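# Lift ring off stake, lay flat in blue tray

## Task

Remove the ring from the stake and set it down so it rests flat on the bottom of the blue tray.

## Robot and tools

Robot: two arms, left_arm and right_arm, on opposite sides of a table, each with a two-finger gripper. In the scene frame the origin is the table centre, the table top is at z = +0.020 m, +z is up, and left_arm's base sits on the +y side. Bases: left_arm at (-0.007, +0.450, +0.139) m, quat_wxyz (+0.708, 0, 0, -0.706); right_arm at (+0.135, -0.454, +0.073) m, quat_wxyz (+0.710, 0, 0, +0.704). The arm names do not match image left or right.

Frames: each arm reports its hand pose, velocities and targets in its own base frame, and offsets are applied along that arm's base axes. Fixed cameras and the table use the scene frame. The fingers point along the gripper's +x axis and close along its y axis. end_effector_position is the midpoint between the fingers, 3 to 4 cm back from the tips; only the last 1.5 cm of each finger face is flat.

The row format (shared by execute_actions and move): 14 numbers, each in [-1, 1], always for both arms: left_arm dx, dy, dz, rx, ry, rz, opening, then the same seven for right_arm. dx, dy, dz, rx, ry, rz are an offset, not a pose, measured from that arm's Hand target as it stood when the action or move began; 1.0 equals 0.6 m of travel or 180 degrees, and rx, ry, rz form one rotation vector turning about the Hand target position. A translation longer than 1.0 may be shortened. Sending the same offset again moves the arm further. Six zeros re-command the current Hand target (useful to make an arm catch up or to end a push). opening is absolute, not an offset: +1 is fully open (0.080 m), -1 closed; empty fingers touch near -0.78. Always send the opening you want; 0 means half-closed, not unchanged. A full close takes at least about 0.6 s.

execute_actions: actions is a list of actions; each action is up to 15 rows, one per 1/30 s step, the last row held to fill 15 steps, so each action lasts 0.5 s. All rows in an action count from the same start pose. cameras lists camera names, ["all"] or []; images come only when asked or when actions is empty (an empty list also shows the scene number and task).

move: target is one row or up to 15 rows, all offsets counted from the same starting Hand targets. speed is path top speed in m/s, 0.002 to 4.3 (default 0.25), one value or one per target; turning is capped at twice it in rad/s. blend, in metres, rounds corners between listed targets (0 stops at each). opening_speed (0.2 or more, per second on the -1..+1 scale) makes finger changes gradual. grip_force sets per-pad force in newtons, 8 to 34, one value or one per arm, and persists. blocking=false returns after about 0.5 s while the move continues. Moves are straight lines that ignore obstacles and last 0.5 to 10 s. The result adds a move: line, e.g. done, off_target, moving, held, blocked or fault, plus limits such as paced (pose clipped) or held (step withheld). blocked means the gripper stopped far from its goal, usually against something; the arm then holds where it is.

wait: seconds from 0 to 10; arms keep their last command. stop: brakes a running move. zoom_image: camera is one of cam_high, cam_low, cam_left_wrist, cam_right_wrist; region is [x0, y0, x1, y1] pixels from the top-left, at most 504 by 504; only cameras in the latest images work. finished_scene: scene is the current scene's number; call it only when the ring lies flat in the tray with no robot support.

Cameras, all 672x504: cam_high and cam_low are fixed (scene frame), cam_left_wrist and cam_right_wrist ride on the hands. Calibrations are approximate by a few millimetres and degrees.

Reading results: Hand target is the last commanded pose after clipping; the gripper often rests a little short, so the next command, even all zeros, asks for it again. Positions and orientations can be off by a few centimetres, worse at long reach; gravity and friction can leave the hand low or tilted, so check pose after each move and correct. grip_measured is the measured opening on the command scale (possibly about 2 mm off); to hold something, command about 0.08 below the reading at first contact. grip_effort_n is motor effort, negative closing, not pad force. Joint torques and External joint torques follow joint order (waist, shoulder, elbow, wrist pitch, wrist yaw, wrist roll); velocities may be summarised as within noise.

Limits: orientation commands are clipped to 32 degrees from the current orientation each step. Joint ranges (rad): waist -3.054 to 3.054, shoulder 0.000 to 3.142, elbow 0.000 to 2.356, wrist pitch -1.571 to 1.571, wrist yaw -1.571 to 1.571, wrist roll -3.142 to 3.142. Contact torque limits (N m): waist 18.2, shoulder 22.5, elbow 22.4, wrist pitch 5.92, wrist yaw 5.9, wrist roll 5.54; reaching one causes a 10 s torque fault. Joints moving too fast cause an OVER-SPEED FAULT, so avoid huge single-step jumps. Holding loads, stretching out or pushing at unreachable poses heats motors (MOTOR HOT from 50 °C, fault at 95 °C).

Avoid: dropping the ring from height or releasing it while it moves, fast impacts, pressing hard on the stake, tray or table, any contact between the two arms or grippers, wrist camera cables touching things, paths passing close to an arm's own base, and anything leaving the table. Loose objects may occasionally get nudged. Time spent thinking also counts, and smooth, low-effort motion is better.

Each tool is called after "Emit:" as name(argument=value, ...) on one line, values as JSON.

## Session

Emit:
execute_actions(actions=[])

Scene clock: 0.00 s.
left_arm: end_effector_position=(+0.2592, -0.2107, +0.0687) grip_measured=+1.000 grip_effort_n=n/a end_effector_quat_wxyz=(+0.652, +0.338, +0.598, -0.321) | right_arm: end_effector_position=(+0.2932, +0.1790, +0.1761) grip_measured=+1.000 grip_effort_n=n/a end_effector_quat_wxyz=(+0.748, -0.357, +0.396, +0.395)
Joint positions: left_arm=[-0.7 1.793 1.252 -0.961 -0.039 0.271 0.08] | right_arm=[0.511 1.445 1.211 -0.838 -0.086 -0.631 0.08]
Joint velocities: within noise
Joint torques (N m): no reading
External joint torques (N m): no reading
Heat: left arm: hottest wrist pitch 28 °C (+0.0 °C/min); right arm: hottest wrist pitch 26 °C (+0.0 °C/min).
Hand target: left_arm +0.2596, -0.2110, +0.0696; +0.653, +0.338, +0.597, -0.321 | right_arm +0.2936, +0.1793, +0.1780; +0.750, -0.357, +0.393, +0.395
Tool commands: left_gripper/opening=+1.0 right_gripper/opening=+1.0
camera_calibration:
cam_left_wrist: T_world_to_cam=[[-0.818324, -0.569987, -0.0738976, 0.106553], [-0.569207, 0.785871, 0.241681, 0.327395], [-0.0796809, 0.239836, -0.967538, 0.214913], [0, 0, 0, 1]] pos_world=[0.290675, -0.248101, 0.136686]
cam_right_wrist: T_world_to_cam=[[0.882949, -0.38842, 0.263686, -0.227809], [-0.369933, -0.921454, -0.118625, 0.326235], [0.289051, 0.00719353, -0.957287, 0.162881], [0, 0, 0, 1]] pos_world=[0.274748, 0.210954, 0.254693]

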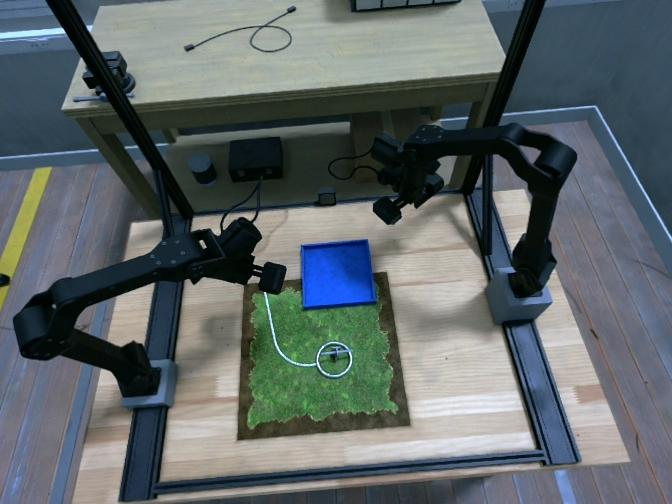

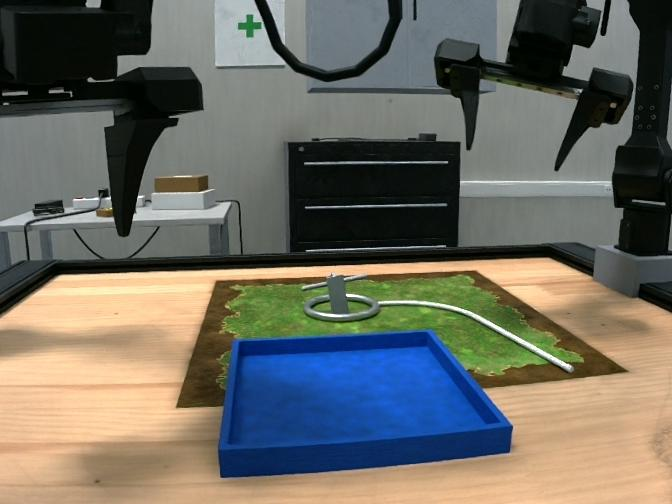

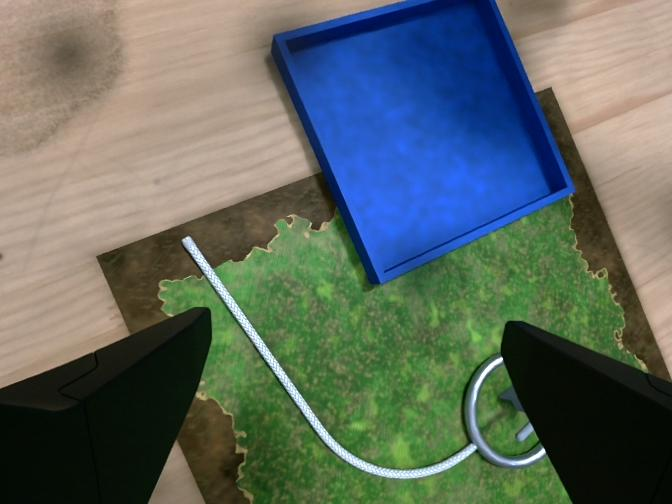

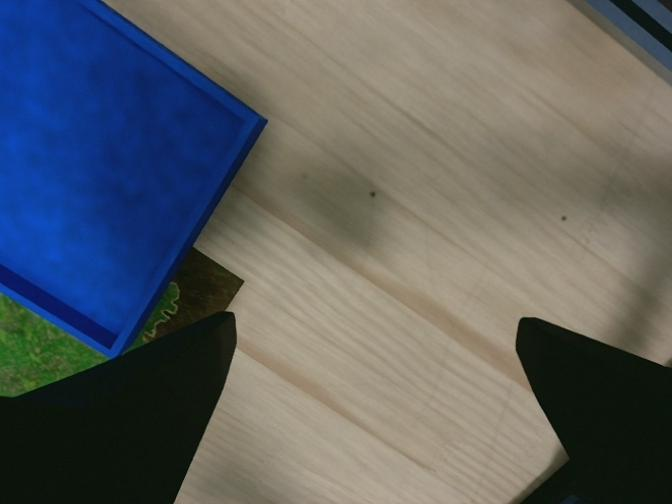

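Emit:
zoom_image(camera="cam_low", region=[290, 260, 400, 340])

Emit:
zoom_image(camera="cam_high", region=[300, 330, 370, 390])

Emit:
zoom_image(camera="cam_left_wrist", region=[450, 340, 570, 480])

Scaled by 4.582.

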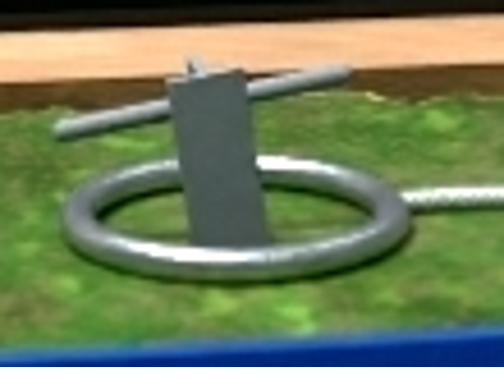

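Scaled by 7.200.

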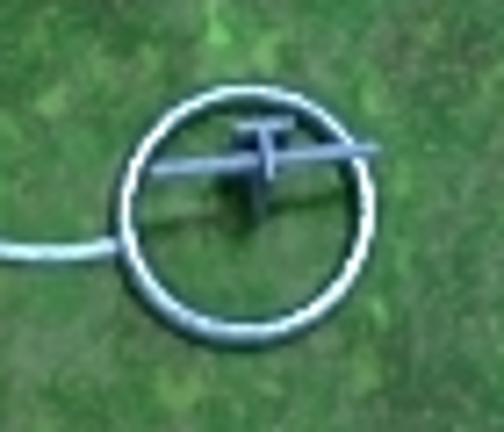

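Scaled by 3.600.

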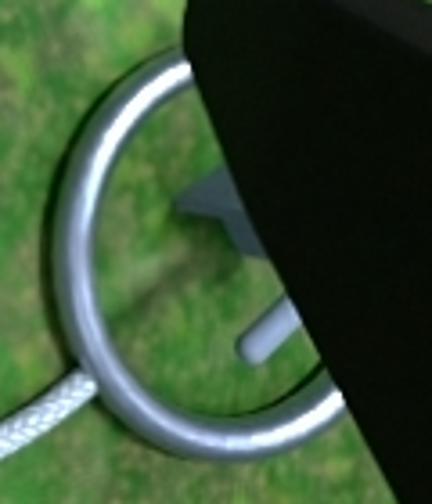

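Emit:
move(target=[0.3248,0.5808,-0.116,-0.0749,-0.1015,0.3008,-0.2,0,0,0,0,0,0,1], speed=0.3, cameras=["cam_right_wrist","cam_low"])

Emit:
zoom_image(camera="cam_low", region=[290, 250, 400, 340])

Scene clock: 21.83 s.
left_arm: end_effector_position=(+0.4518, +0.1368, +0.0031) grip_measured=-0.197 grip_effort_n=-14.2 end_effector_quat_wxyz=(+0.844, +0.003, +0.536, -0.001) | right_arm: end_effector_position=(+0.2932, +0.1790, +0.1761) grip_measured=+1.000 grip_effort_n=-0.7 end_effector_quat_wxyz=(+0.748, -0.357, +0.396, +0.395)
Joint positions: left_arm=[0.338 2.147 1.395 -0.401 0.139 0.315 0.026] | right_arm=[0.511 1.445 1.211 -0.838 -0.086 -0.631 0.08]
Joint torques (N m): left_arm=[-0.04 -8.87 6.96 1.19 0.21 -0.14] | right_arm=[0.01 -5.96 5.84 0.56 -0.12 0.04]
External joint torques (N m): left_arm=[0.13 0.92 1.29 0.21 0.1 -0.14] | right_arm=[0.03 -0.6 -0.48 -0.52 -0.04 0.03]
Heat: left arm: hottest shoulder 28 °C (+13.7 °C/min); right arm: hottest wrist pitch 28 °C (+5.5 °C/min).
Hand target: left_arm +0.4546, +0.1374, +0.0000; +0.843, +0.000, +0.537, -0.001 | right_arm +0.2936, +0.1793, +0.1780; +0.750, -0.357, +0.393, +0.395
Off the commanded pose: left_arm 0.004 m, 0 deg | right_arm 0.002 m, 0 deg.
move: done
camera_calibration:
cam_right_wrist: T_world_to_cam=[[0.882949, -0.38842, 0.263686, -0.227809], [-0.369933, -0.921454, -0.118625, 0.326235], [0.289051, 0.00719353, -0.957287, 0.162881], [0, 0, 0, 1]] pos_world=[0.274748, 0.210954, 0.254693]
Images, in order (width x height): cam_low 672x504, cam_right_wrist 672x504.

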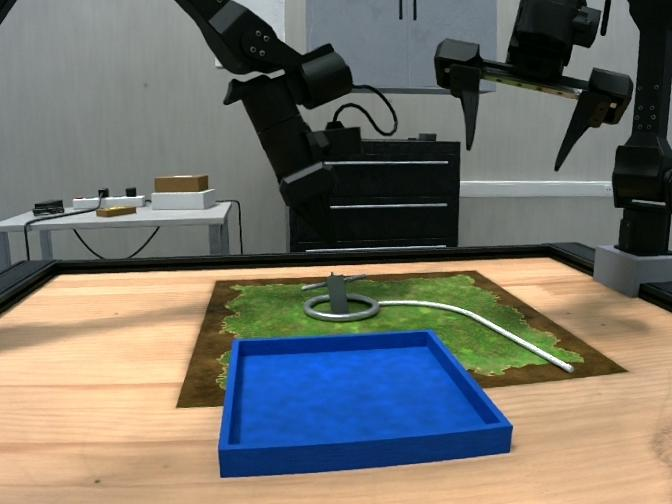

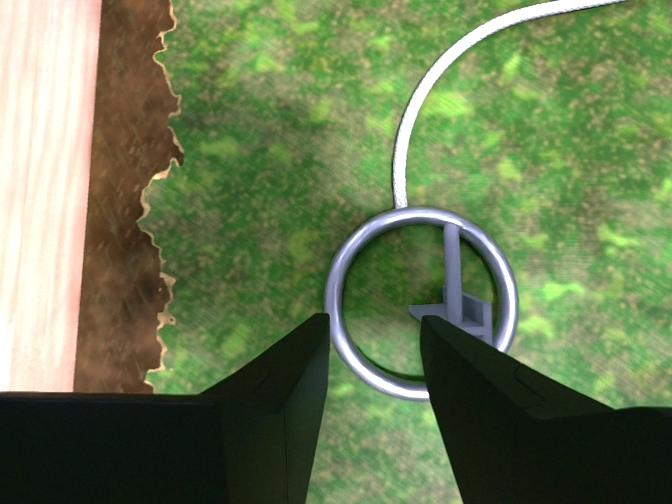

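Scaled by 4.582.

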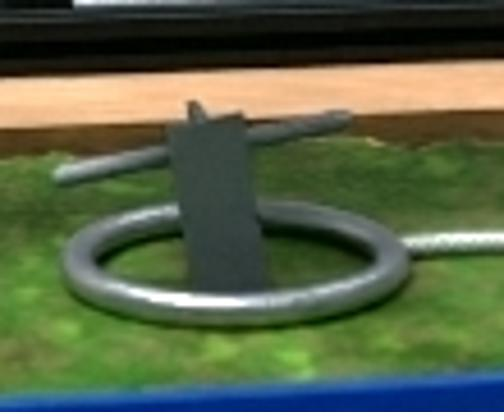

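Emit:
move(target=[0.0007,0.0202,-0.114,0,0,0,-0.33,0,0,0,0,0,0,1], speed=0.2, cameras=["cam_right_wrist"])

Scene clock: 29.17 s.
left_arm: end_effector_position=(+0.4575, +0.1508, -0.0610) grip_measured=-0.327 grip_effort_n=-14.7 end_effector_quat_wxyz=(+0.847, +0.001, +0.532, +0.003) | right_arm: end_effector_position=(+0.2932, +0.1790, +0.1761) grip_measured=+1.000 grip_effort_n=-0.7 end_effector_quat_wxyz=(+0.748, -0.357, +0.396, +0.395)
Joint positions: left_arm=[0.365 2.313 1.376 -0.209 0.149 0.328 0.02] | right_arm=[0.511 1.445 1.211 -0.838 -0.086 -0.631 0.08]
Joint torques (N m): left_arm=[-0.05 -9.63 4.63 1.56 0.23 0.2] | right_arm=[0.02 -5.94 5.82 0.56 -0.11 0.04]
External joint torques (N m): left_arm=[-0.12 0.49 -0.4 0.59 0.14 0.2] | right_arm=[0.03 -0.58 -0.45 -0.51 -0.04 0.03]
Heat: left arm: hottest shoulder 29 °C (+12.3 °C/min); right arm: hottest wrist pitch 29 °C (+6.2 °C/min).
Hand target: left_arm +0.4550, +0.1495, -0.0684; +0.843, +0.000, +0.537, -0.001 | right_arm +0.2936, +0.1793, +0.1780; +0.750, -0.357, +0.393, +0.395
Off the commanded pose: left_arm 0.008 m, 1 deg | right_arm 0.002 m, 0 deg.
move: done
camera_calibration:
cam_right_wrist: T_world_to_cam=[[0.882949, -0.38842, 0.263686, -0.227809], [-0.369933, -0.921454, -0.118625, 0.326235], [0.289051, 0.00719353, -0.957287, 0.162881], [0, 0, 0, 1]] pos_world=[0.274748, 0.210954, 0.254693]
Images, in order (width x height): cam_right_wrist 672x504.

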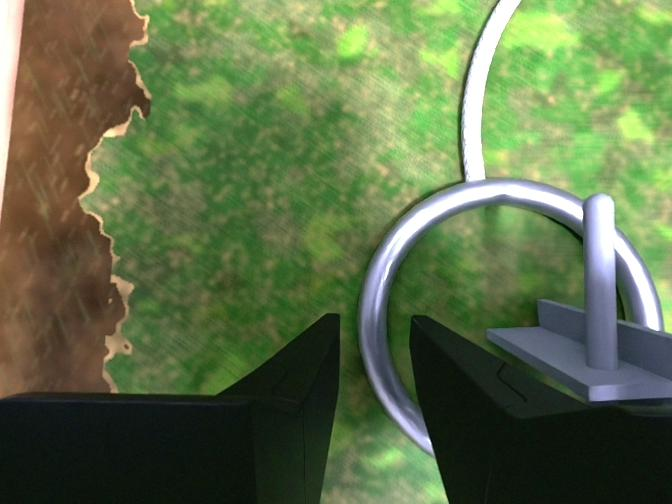

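Emit:
move(target=[[-0.0033,0.0005,-0.0217,0,0,0,-0.33,0,0,0,0,0,0,1],[-0.0033,0.0005,-0.0217,0,0,0,-0.78,0,0,0,0,0,0,1]], speed=0.06, opening_speed=0.6, cameras=["cam_right_wrist","cam_low"])

Emit:
zoom_image(camera="cam_low", region=[290, 250, 400, 340])

Scene clock: 34.90 s.
left_arm: end_effector_position=(+0.4587, +0.1512, -0.0711) grip_measured=-0.635 grip_effort_n=-83.5 end_effector_quat_wxyz=(+0.849, +0.002, +0.528, +0.003) | right_arm: end_effector_position=(+0.2932, +0.1790, +0.1761) grip_measured=+1.000 grip_effort_n=-0.7 end_effector_quat_wxyz=(+0.748, -0.357, +0.396, +0.395)
Joint positions: left_arm=[0.366 2.339 1.369 -0.168 0.152 0.331 0.006] | right_arm=[0.511 1.445 1.211 -0.838 -0.086 -0.631 0.08]
Joint torques (N m): left_arm=[0.13 -9.36 3.85 1.54 0.17 0.2] | right_arm=[0.01 -5.91 5.81 0.56 -0.11 0.05]
External joint torques (N m): left_arm=[0.12 0.89 -1.19 0.53 0.07 0.2] | right_arm=[-0.03 -0.56 -0.42 -0.49 -0.02 0.03]
Heat: left arm: hottest shoulder 30 °C (+12.0 °C/min); right arm: hottest wrist pitch 29 °C (+5.2 °C/min).
Hand target: left_arm +0.4530, +0.1499, -0.0813; +0.843, +0.000, +0.537, -0.001 | right_arm +0.2936, +0.1793, +0.1780; +0.750, -0.357, +0.393, +0.395
Off the commanded pose: left_arm 0.012 m, 1 deg | right_arm 0.002 m, 0 deg.
move: off_target (left_arm); target 2's new opening was sent with left_arm's hand 0.012 m and 1 deg from that target
camera_calibration:
cam_right_wrist: T_world_to_cam=[[0.882949, -0.38842, 0.263686, -0.227809], [-0.369933, -0.921454, -0.118625, 0.326235], [0.289051, 0.00719353, -0.957287, 0.162881], [0, 0, 0, 1]] pos_world=[0.274748, 0.210954, 0.254693]
Images, in order (width x height): cam_low 672x504, cam_right_wrist 672x504.

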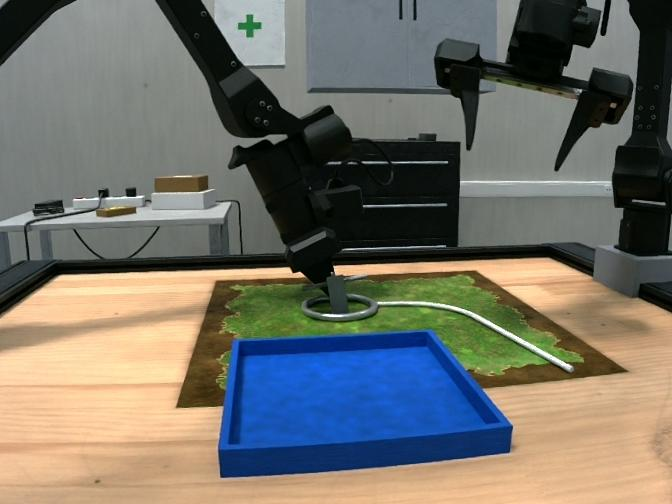

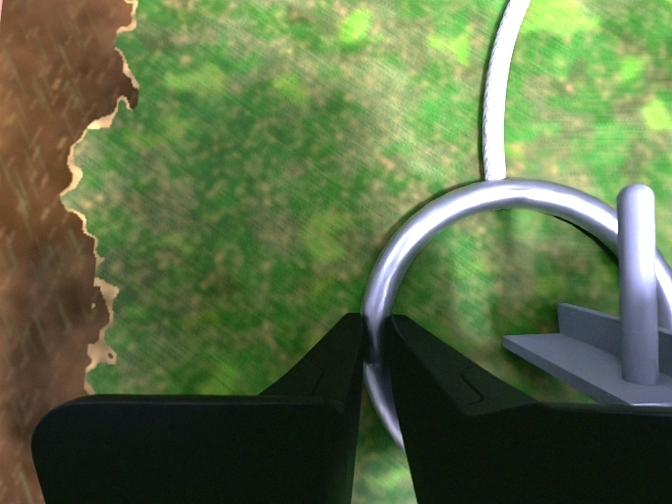

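Scaled by 4.582.

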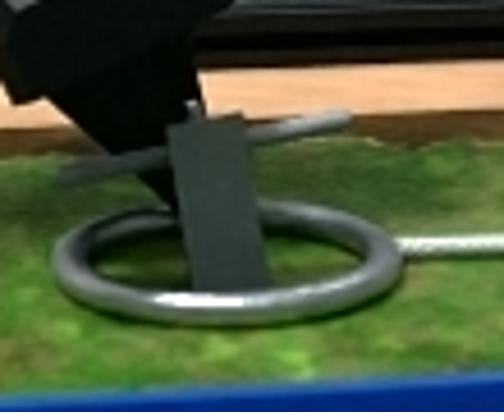

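Emit:
move(target=[-0.0288,-0.0065,0.0297,0,0,0,-0.78,0,0,0,0,0,0,1], speed=0.08, cameras=["cam_right_wrist","cam_low","cam_high"])

Emit:
zoom_image(camera="cam_low", region=[290, 250, 400, 340])

Emit:
zoom_image(camera="cam_high", region=[300, 330, 370, 390])

Scene clock: 47.70 s.
left_arm: end_effector_position=(+0.4361, +0.1456, -0.0711) grip_measured=-0.635 grip_effort_n=-83.5 end_effector_quat_wxyz=(+0.840, -0.003, +0.542, +0.000) | right_arm: end_effector_position=(+0.2932, +0.1790, +0.1761) grip_measured=+1.000 grip_effort_n=-0.7 end_effector_quat_wxyz=(+0.748, -0.357, +0.396, +0.395)
Joint positions: left_arm=[0.372 2.286 1.282 -0.169 0.153 0.336 0.006] | right_arm=[0.511 1.445 1.211 -0.838 -0.086 -0.631 0.08]
Joint torques (N m): left_arm=[0.12 -13.64 3.7 1.12 0.23 0.2] | right_arm=[0.02 -5.93 5.83 0.57 -0.13 0.05]
External joint torques (N m): left_arm=[0.04 -4.03 -0.99 0.21 0.14 0.2] | right_arm=[0.01 -0.62 -0.41 -0.49 -0.04 0.04]
Heat: left arm: hottest shoulder 30 °C (+8.8 °C/min); right arm: hottest wrist pitch 30 °C (+5.0 °C/min).
Hand target: left_arm +0.4357, +0.1460, -0.0636; +0.843, +0.000, +0.537, -0.001 | right_arm +0.2936, +0.1793, +0.1780; +0.750, -0.357, +0.393, +0.395
Off the commanded pose: left_arm 0.008 m, 1 deg | right_arm 0.002 m, 0 deg.
move: done
camera_calibration:
cam_right_wrist: T_world_to_cam=[[0.882949, -0.38842, 0.263686, -0.227809], [-0.369933, -0.921454, -0.118625, 0.326235], [0.289051, 0.00719353, -0.957287, 0.162881], [0, 0, 0, 1]] pos_world=[0.274748, 0.210954, 0.254693]
Images, in order (width x height): cam_high 672x504, cam_low 672x504, cam_right_wrist 672x504.

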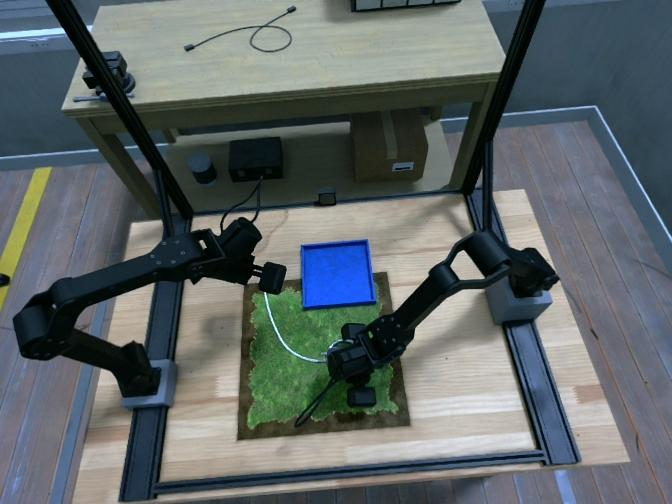

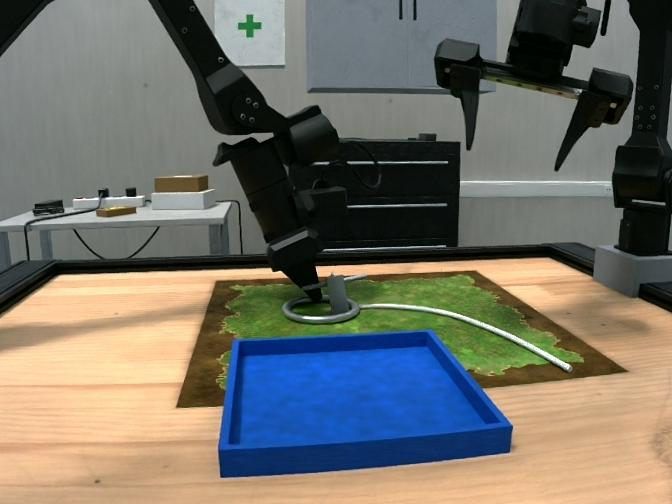

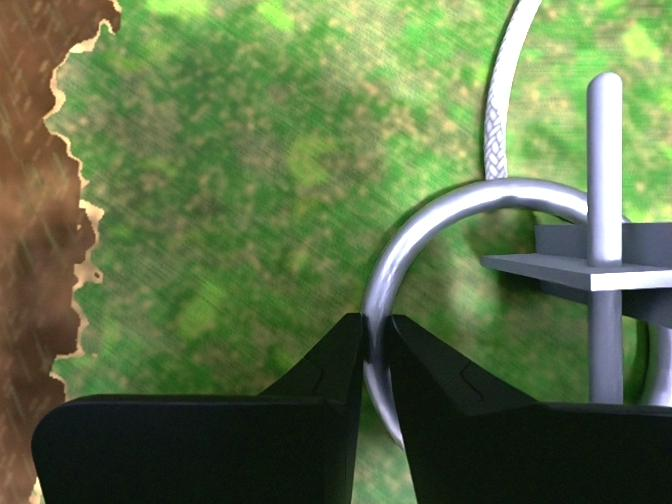

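Scaled by 4.582.

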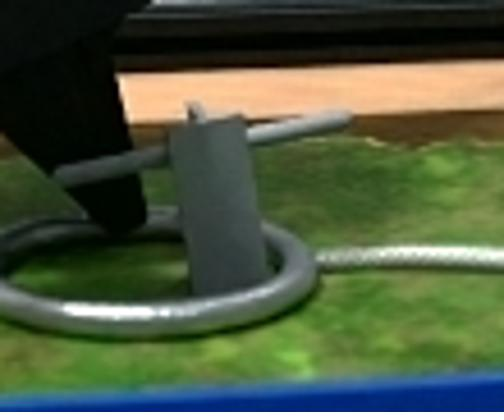

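Scaled by 7.200.

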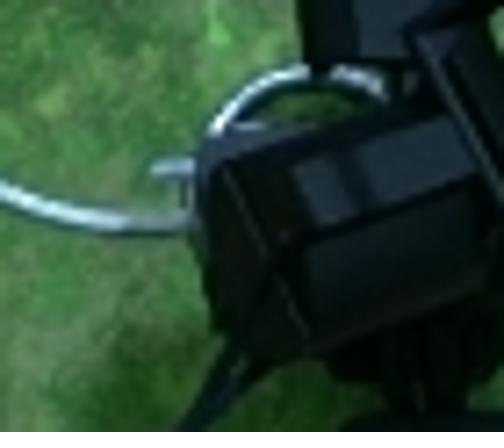

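Emit:
move(target=[0.0213,0,0.0452,0,0.0833,0,-0.78,0,0,0,0,0,0,1], speed=0.08, cameras=["cam_right_wrist","cam_low"])

Emit:
zoom_image(camera="cam_low", region=[270, 250, 380, 340])

Scene clock: 55.37 s.
left_arm: end_effector_position=(+0.4451, +0.1452, -0.0349) grip_measured=-0.635 grip_effort_n=-83.5 end_effector_quat_wxyz=(+0.766, +0.001, +0.643, -0.003) | right_arm: end_effector_position=(+0.2932, +0.1790, +0.1761) grip_measured=+1.000 grip_effort_n=-0.7 end_effector_quat_wxyz=(+0.748, -0.357, +0.396, +0.395)
Joint positions: left_arm=[0.335 2.353 1.658 -0.713 0.06 0.334 0.006] | right_arm=[0.511 1.445 1.211 -0.838 -0.086 -0.631 0.08]
Joint torques (N m): left_arm=[-0.16 -10.24 7.06 0.75 -0.02 -0.14] | right_arm=[0.04 -5.95 5.81 0.56 -0.11 0.05]
External joint torques (N m): left_arm=[-0.16 0.54 1.62 0.14 -0.07 -0.14] | right_arm=[0.04 -0.62 -0.45 -0.5 -0.04 0.04]
Heat: left arm: hottest shoulder 35 °C (+13.0 °C/min); right arm: hottest wrist pitch 30 °C (+4.3 °C/min).
Hand target: left_arm +0.4485, +0.1459, -0.0365; +0.766, +0.000, +0.643, -0.001 | right_arm +0.2936, +0.1793, +0.1780; +0.750, -0.357, +0.393, +0.395
Off the commanded pose: left_arm 0.004 m, 0 deg | right_arm 0.002 m, 0 deg.
move: done
camera_calibration:
cam_right_wrist: T_world_to_cam=[[0.882949, -0.38842, 0.263686, -0.227809], [-0.369933, -0.921454, -0.118625, 0.326235], [0.289051, 0.00719353, -0.957287, 0.162881], [0, 0, 0, 1]] pos_world=[0.274748, 0.210954, 0.254693]
Images, in order (width x height): cam_low 672x504, cam_right_wrist 672x504.

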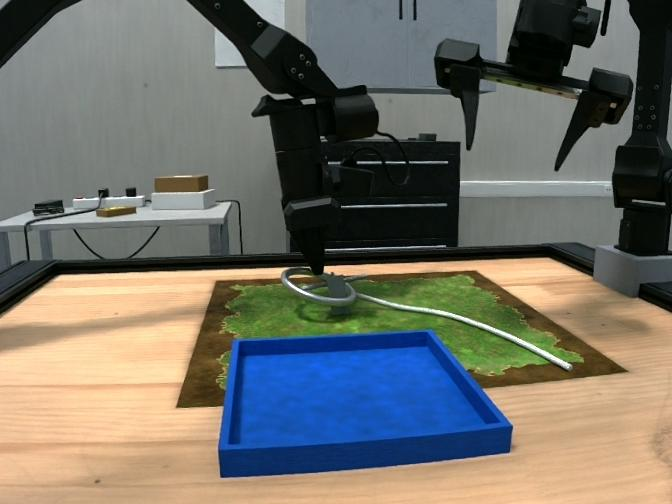

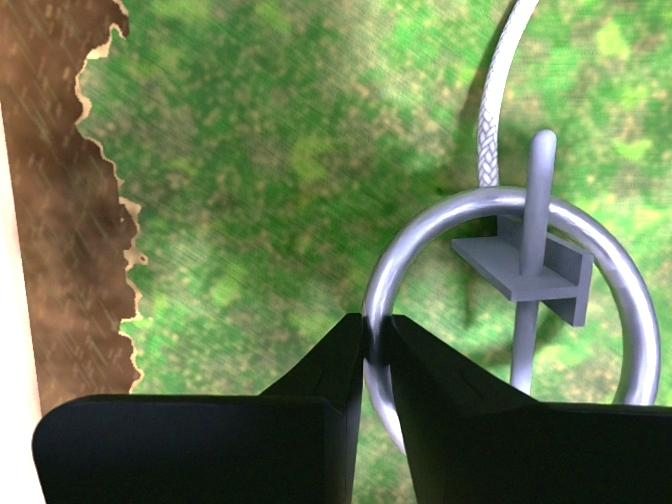

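Scaled by 4.582.

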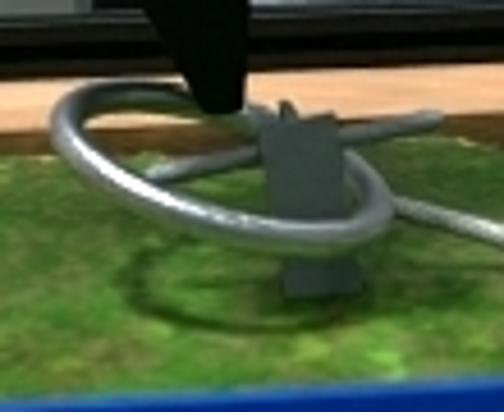

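Emit:
move(target=[0.0475,0,0.002,0,0,0,-0.78,0,0,0,0,0,0,1], speed=0.1, cameras=["cam_right_wrist","cam_low"])

Emit:
zoom_image(camera="cam_low", region=[280, 250, 390, 340])

Scene clock: 60.33 s.
left_arm: end_effector_position=(+0.4756, +0.1453, -0.0300) grip_measured=-0.767 grip_effort_n=-51.9 end_effector_quat_wxyz=(+0.769, +0.001, +0.640, -0.003) | right_arm: end_effector_position=(+0.2932, +0.1790, +0.1761) grip_measured=+1.000 grip_effort_n=-0.7 end_effector_quat_wxyz=(+0.748, -0.357, +0.396, +0.395)
Joint positions: left_arm=[0.314 2.449 1.855 -0.804 0.059 0.315 0] | right_arm=[0.511 1.445 1.211 -0.838 -0.086 -0.631 0.08]
Joint torques (N m): left_arm=[-0.06 -10.35 6.99 0.72 -0.09 -0.13] | right_arm=[-0.01 -5.93 5.83 0.55 -0.12 0.05]
External joint torques (N m): left_arm=[-0.13 1.06 1.35 0.09 -0.14 -0.13] | right_arm=[-0.03 -0.52 -0.51 -0.53 -0.03 0.04]
Heat: left arm: hottest shoulder 36 °C (+13.1 °C/min); right arm: hottest wrist pitch 30 °C (+4.0 °C/min).
Hand target: left_arm +0.4769, +0.1460, -0.0353; +0.766, +0.000, +0.643, -0.001 | right_arm +0.2936, +0.1793, +0.1780; +0.750, -0.357, +0.393, +0.395
Off the commanded pose: left_arm 0.006 m, 1 deg | right_arm 0.002 m, 0 deg.
move: done
camera_calibration:
cam_right_wrist: T_world_to_cam=[[0.882949, -0.38842, 0.263686, -0.227809], [-0.369933, -0.921454, -0.118625, 0.326235], [0.289051, 0.00719353, -0.957287, 0.162881], [0, 0, 0, 1]] pos_world=[0.274748, 0.210954, 0.254693]
Images, in order (width x height): cam_low 672x504, cam_right_wrist 672x504.

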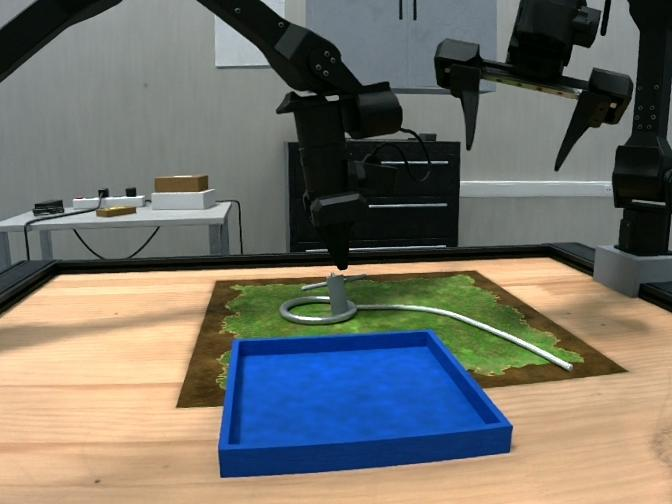

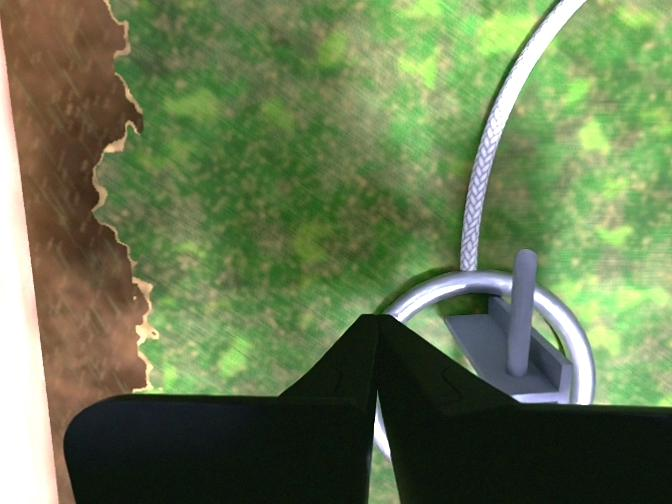

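Scaled by 4.582.

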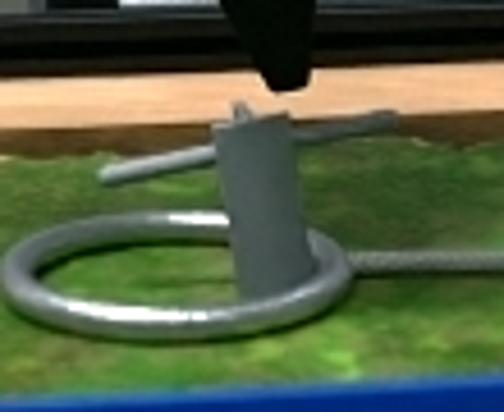

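Emit:
move(target=[-0.0682,0,-0.0245,0,-0.0833,0,-0.33,0,0,0,0,0,0,1], speed=0.12, cameras=["cam_right_wrist","cam_low"])

Emit:
zoom_image(camera="cam_low", region=[270, 250, 380, 340])

Scene clock: 90.57 s.
left_arm: end_effector_position=(+0.4360, +0.1459, -0.0567) grip_measured=-0.333 grip_effort_n=18.4 end_effector_quat_wxyz=(+0.840, -0.003, +0.543, +0.000) | right_arm: end_effector_position=(+0.2932, +0.1790, +0.1761) grip_measured=+1.000 grip_effort_n=-0.7 end_effector_quat_wxyz=(+0.748, -0.357, +0.396, +0.395)
Joint positions: left_arm=[0.373 2.25 1.292 -0.218 0.152 0.336 0.02] | right_arm=[0.511 1.445 1.211 -0.838 -0.086 -0.631 0.08]
Joint torques (N m): left_arm=[0.03 -13.29 3.75 1.56 0.25 0.2] | right_arm=[0 -5.95 5.83 0.55 -0.12 0.05]
External joint torques (N m): left_arm=[0.09 -3.57 -1.24 0.61 0.14 0.19] | right_arm=[-0.02 -0.73 -0.35 -0.5 -0.04 0.04]
Heat: left arm: hottest shoulder 40 °C (+10.1 °C/min); right arm: hottest wrist pitch 30 °C (+1.0 °C/min).
Hand target: left_arm +0.4361, +0.1459, -0.0500; +0.843, +0.000, +0.537, -0.001 | right_arm +0.2936, +0.1793, +0.1780; +0.750, -0.357, +0.393, +0.395
Off the commanded pose: left_arm 0.007 m, 1 deg | right_arm 0.002 m, 0 deg.
move: done
camera_calibration:
cam_right_wrist: T_world_to_cam=[[0.882949, -0.38842, 0.263686, -0.227809], [-0.369933, -0.921454, -0.118625, 0.326235], [0.289051, 0.00719353, -0.957287, 0.162881], [0, 0, 0, 1]] pos_world=[0.274748, 0.210954, 0.254693]
Images, in order (width x height): cam_low 672x504, cam_right_wrist 672x504.

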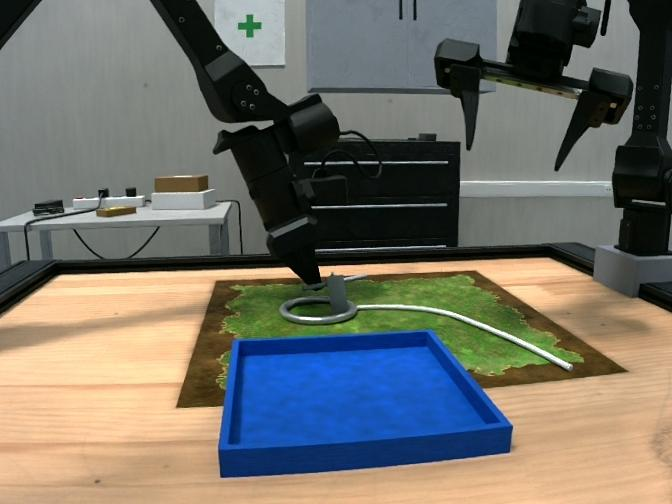

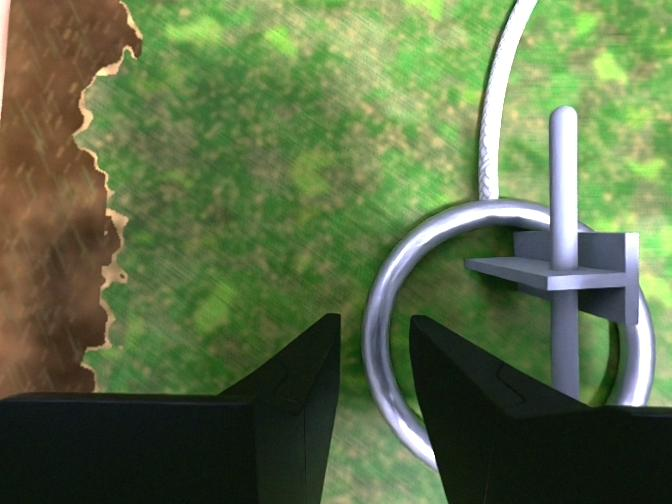

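Scaled by 4.582.

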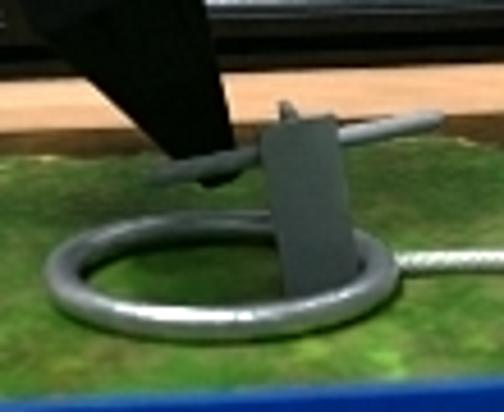

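Emit:
move(target=[[-0.0075,-0.0033,-0.0467,0,0,0,-0.33,0,0,0,0,0,0,1],[-0.0075,-0.0033,-0.0467,0,0,0,-0.79,0,0,0,0,0,0,1]], speed=0.08, opening_speed=0.6, cameras=["cam_right_wrist","cam_low"])

Emit:
zoom_image(camera="cam_right_wrist", region=[310, 260, 450, 380])

Emit:
zoom_image(camera="cam_low", region=[270, 250, 380, 340])

Scene clock: 102.10 s.
left_arm: end_effector_position=(+0.4371, +0.1458, -0.0689) grip_measured=-0.767 grip_effort_n=-49.1 end_effector_quat_wxyz=(+0.849, +0.002, +0.528, +0.003) | right_arm: end_effector_position=(+0.2932, +0.1790, +0.1761) grip_measured=+1.000 grip_effort_n=-0.7 end_effector_quat_wxyz=(+0.748, -0.357, +0.396, +0.395)
Joint positions: left_arm=[0.373 2.272 1.25 -0.116 0.155 0.336 0] | right_arm=[0.511 1.445 1.211 -0.838 -0.086 -0.631 0.08]
Joint torques (N m): left_arm=[0.03 -8.94 3.81 1.33 0.14 0.18] | right_arm=[0.02 -5.92 5.85 0.56 -0.12 0.04]
External joint torques (N m): left_arm=[0.01 0.72 -1 0.33 0.04 0.18] | right_arm=[0.06 -0.54 -0.43 -0.5 -0.05 0.03]
Heat: left arm: hottest shoulder 40 °C (+10.2 °C/min); right arm: hottest elbow 30 °C (+2.0 °C/min).
Hand target: left_arm +0.4316, +0.1439, -0.0780; +0.843, +0.000, +0.537, -0.001 | right_arm +0.2936, +0.1793, +0.1780; +0.750, -0.357, +0.393, +0.395
Off the commanded pose: left_arm 0.011 m, 1 deg | right_arm 0.002 m, 0 deg.
move: off_target (left_arm); target 2's new opening was sent with left_arm's hand 0.010 m and 1 deg from that target
camera_calibration:
cam_right_wrist: T_world_to_cam=[[0.882949, -0.38842, 0.263686, -0.227809], [-0.369933, -0.921454, -0.118625, 0.326235], [0.289051, 0.00719353, -0.957287, 0.162881], [0, 0, 0, 1]] pos_world=[0.274748, 0.210954, 0.254693]
Images, in order (width x height): cam_low 672x504, cam_right_wrist 672x504.

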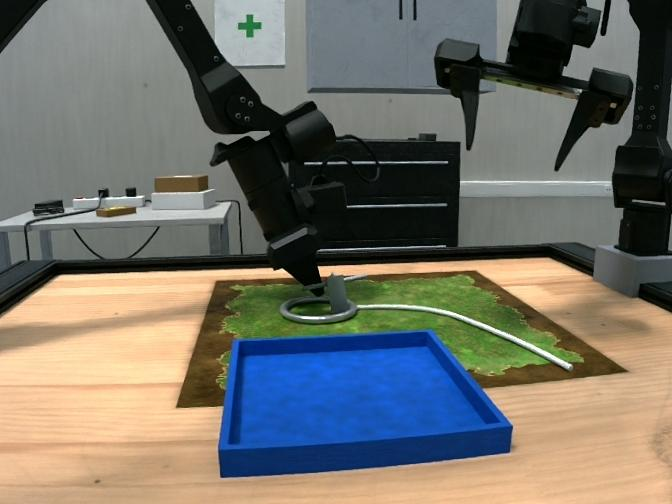

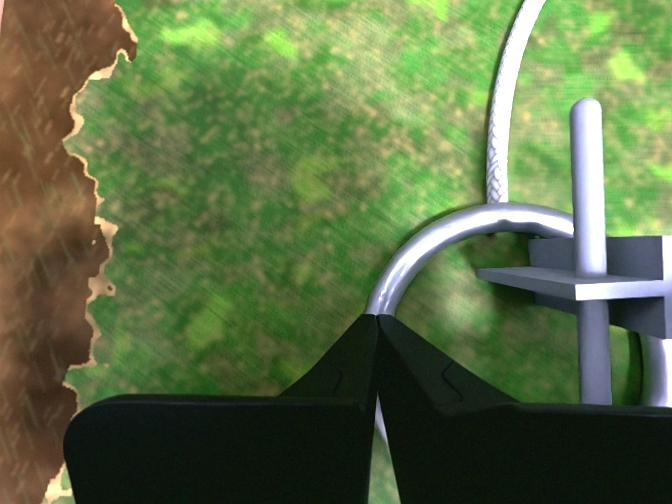

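Scaled by 3.600.

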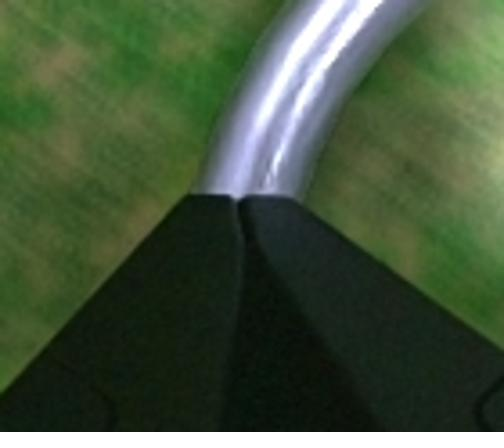

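Scaled by 4.582.

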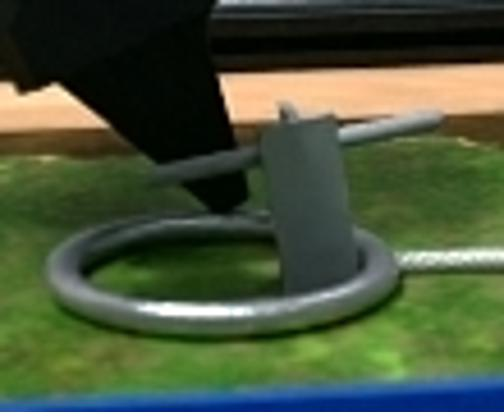

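Emit:
move(target=[[0,0,0.008,0,0,0,-0.33,0,0,0,0,0,0,1],[-0.01,0,-0.015,0,0,0,-0.33,0,0,0,0,0,0,1]], speed=0.05, cameras=["cam_right_wrist","cam_low"])

Emit:
zoom_image(camera="cam_right_wrist", region=[310, 260, 450, 380])

Emit:
zoom_image(camera="cam_low", region=[270, 250, 380, 340])

Scene clock: 108.23 s.
left_arm: end_effector_position=(+0.4322, +0.1459, -0.0764) grip_measured=-0.333 grip_effort_n=18.4 end_effector_quat_wxyz=(+0.850, +0.003, +0.527, +0.003) | right_arm: end_effector_position=(+0.2932, +0.1790, +0.1761) grip_measured=+1.000 grip_effort_n=-0.7 end_effector_quat_wxyz=(+0.748, -0.357, +0.396, +0.395)
Joint positions: left_arm=[0.377 2.28 1.222 -0.079 0.156 0.341 0.02] | right_arm=[0.511 1.445 1.211 -0.838 -0.086 -0.631 0.08]
Joint torques (N m): left_arm=[0.16 -8.52 3.4 1.57 0.2 0.19] | right_arm=[-0.01 -5.97 5.84 0.56 -0.12 0.05]
External joint torques (N m): left_arm=[0.19 1.13 -1.35 0.54 0.1 0.19] | right_arm=[-0.03 -0.7 -0.42 -0.52 -0.04 0.04]
Heat: left arm: hottest shoulder 39 °C (+8.1 °C/min); right arm: hottest wrist pitch 31 °C (+1.0 °C/min).
Hand target: left_arm +0.4255, +0.1438, -0.0871; +0.843, +0.000, +0.537, -0.001 | right_arm +0.2936, +0.1793, +0.1780; +0.750, -0.357, +0.393, +0.395
Off the commanded pose: left_arm 0.013 m, 1 deg | right_arm 0.002 m, 0 deg.
move: off_target (left_arm)
camera_calibration:
cam_right_wrist: T_world_to_cam=[[0.882949, -0.38842, 0.263686, -0.227809], [-0.369933, -0.921454, -0.118625, 0.326235], [0.289051, 0.00719353, -0.957287, 0.162881], [0, 0, 0, 1]] pos_world=[0.274748, 0.210954, 0.254693]
Images, in order (width x height): cam_low 672x504, cam_right_wrist 672x504.

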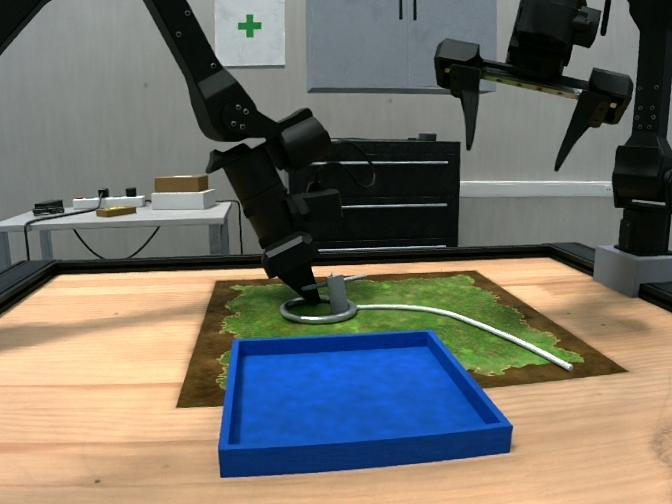

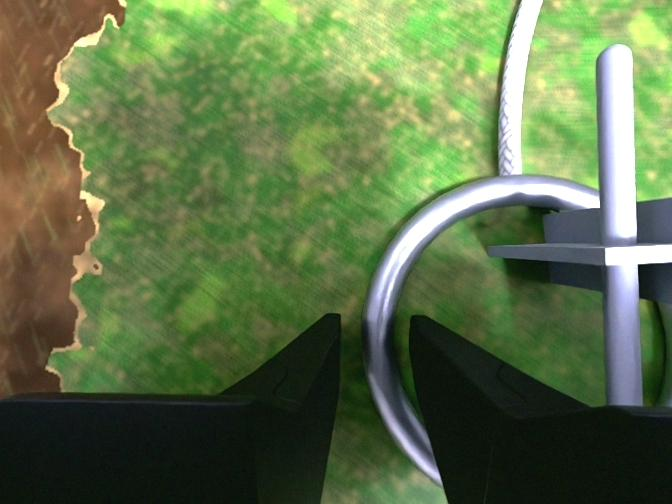

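Scaled by 3.600.

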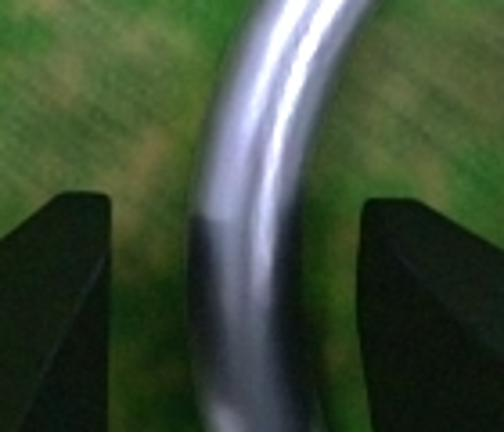

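Scaled by 4.582.

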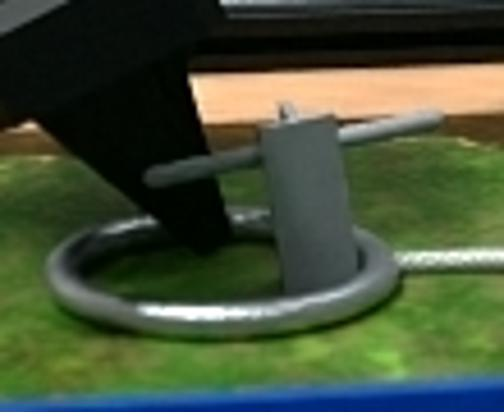

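Emit:
move(target=[0,0,-0.002,0,0,0,-0.79,0,0,0,0,0,0,1], speed=0.05, opening_speed=0.6, cameras=["cam_right_wrist"])

Emit:
zoom_image(camera="cam_right_wrist", region=[310, 260, 450, 380])

Scene clock: 110.97 s.
left_arm: end_effector_position=(+0.4328, +0.1466, -0.0764) grip_measured=-0.621 grip_effort_n=-83.5 end_effector_quat_wxyz=(+0.851, +0.003, +0.526, +0.004) | right_arm: end_effector_position=(+0.2932, +0.1790, +0.1761) grip_measured=+1.000 grip_effort_n=-0.7 end_effector_quat_wxyz=(+0.748, -0.357, +0.396, +0.395)
Joint positions: left_arm=[0.378 2.281 1.222 -0.073 0.156 0.341 0.007] | right_arm=[0.511 1.445 1.211 -0.838 -0.086 -0.631 0.08]
Joint torques (N m): left_arm=[0.05 -8.24 3.4 1.4 0.19 0.2] | right_arm=[0.03 -5.96 5.83 0.55 -0.11 0.04]
External joint torques (N m): left_arm=[0.12 1.28 -1.21 0.41 0.08 0.19] | right_arm=[0.03 -0.63 -0.4 -0.5 -0.03 0.03]
Heat: left arm: hottest shoulder 39 °C (+6.0 °C/min); right arm: hottest wrist pitch 31 °C (+1.0 °C/min).
Hand target: left_arm +0.4256, +0.1439, -0.0883; +0.843, +0.000, +0.537, -0.001 | right_arm +0.2936, +0.1793, +0.1780; +0.750, -0.357, +0.393, +0.395
Off the commanded pose: left_arm 0.014 m, 2 deg | right_arm 0.002 m, 0 deg.
move: off_target (left_arm)
camera_calibration:
cam_right_wrist: T_world_to_cam=[[0.882949, -0.38842, 0.263686, -0.227809], [-0.369933, -0.921454, -0.118625, 0.326235], [0.289051, 0.00719353, -0.957287, 0.162881], [0, 0, 0, 1]] pos_world=[0.274748, 0.210954, 0.254693]
Images, in order (width x height): cam_right_wrist 672x504.

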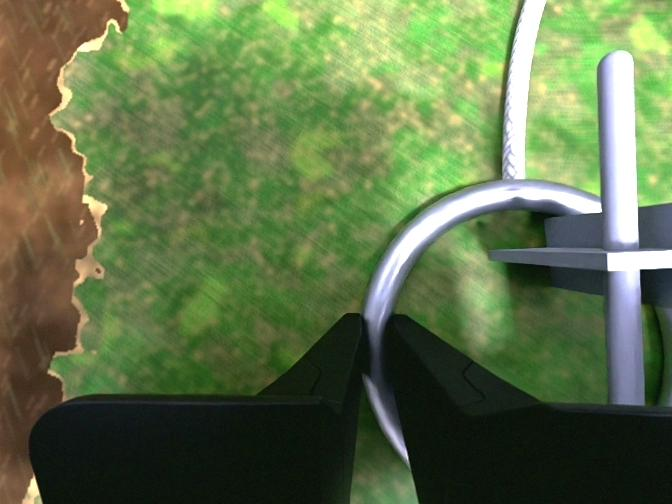

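Scaled by 3.600.

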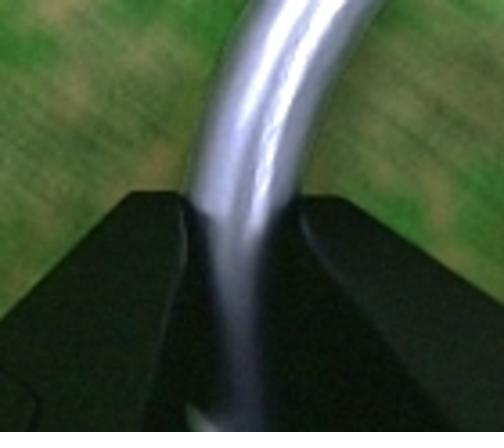

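Emit:
move(target=[0.0432,0.0052,0.086,0,0.1139,0,-0.79,0,0,0,0,0,0,1], speed=0.08, cameras=["cam_right_wrist","cam_low"])

Emit:
zoom_image(camera="cam_low", region=[270, 250, 380, 340])

Scene clock: 116.57 s.
left_arm: end_effector_position=(+0.4485, +0.1465, -0.0345) grip_measured=-0.621 grip_effort_n=-83.5 end_effector_quat_wxyz=(+0.734, +0.000, +0.679, -0.003) | right_arm: end_effector_position=(+0.2932, +0.1790, +0.1761) grip_measured=+1.000 grip_effort_n=-0.7 end_effector_quat_wxyz=(+0.748, -0.357, +0.396, +0.395)
Joint positions: left_arm=[0.325 2.435 1.823 -0.885 0.028 0.328 0.007] | right_arm=[0.511 1.445 1.211 -0.838 -0.086 -0.631 0.08]
Joint torques (N m): left_arm=[-0.24 -10.66 7.07 0.53 -0.05 -0.14] | right_arm=[0 -5.97 5.82 0.56 -0.12 0.04]
External joint torques (N m): left_arm=[-0.22 0.61 1.54 0.04 -0.09 -0.14] | right_arm=[0 -0.64 -0.5 -0.54 -0.04 0.03]
Heat: left arm: hottest shoulder 39 °C (+4.0 °C/min); right arm: hottest wrist pitch 31 °C (+1.0 °C/min).
Hand target: left_arm +0.4515, +0.1470, -0.0366; +0.734, +0.000, +0.679, -0.001 | right_arm +0.2936, +0.1793, +0.1780; +0.750, -0.357, +0.393, +0.395
Off the commanded pose: left_arm 0.004 m, 0 deg | right_arm 0.002 m, 0 deg.
move: done
camera_calibration:
cam_right_wrist: T_world_to_cam=[[0.882949, -0.38842, 0.263686, -0.227809], [-0.369933, -0.921454, -0.118625, 0.326235], [0.289051, 0.00719353, -0.957287, 0.162881], [0, 0, 0, 1]] pos_world=[0.274748, 0.210954, 0.254693]
Images, in order (width x height): cam_low 672x504, cam_right_wrist 672x504.

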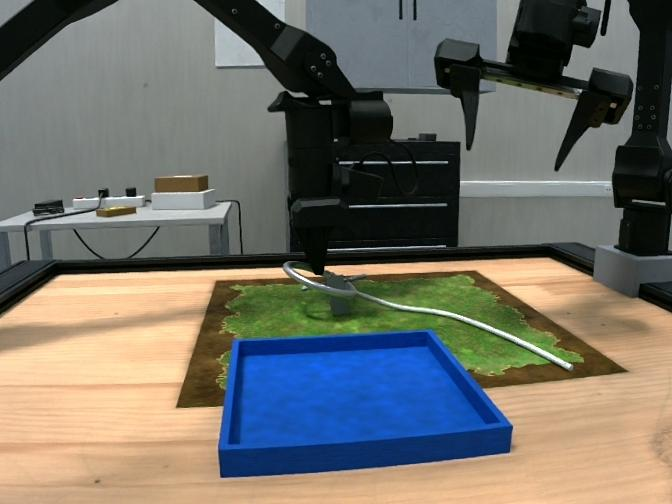

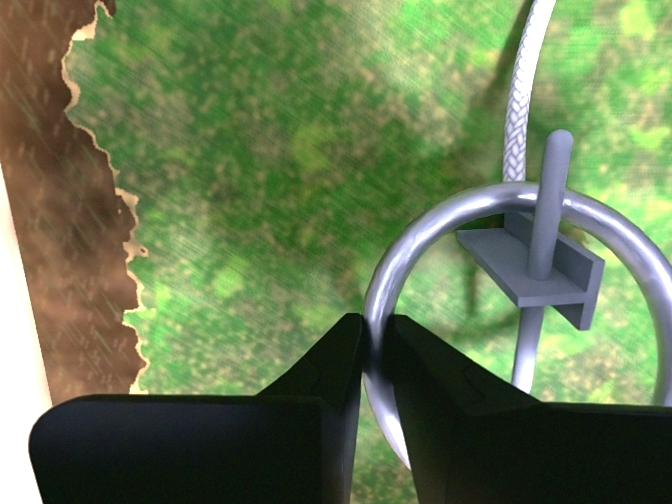

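Scaled by 4.582.

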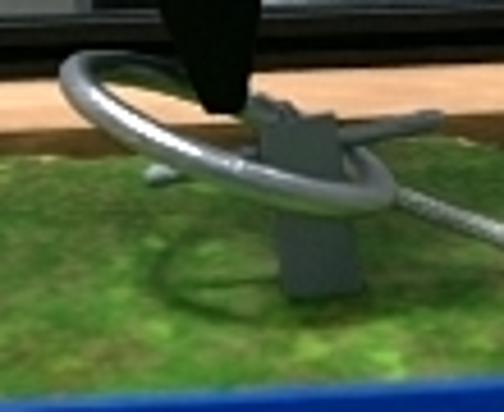

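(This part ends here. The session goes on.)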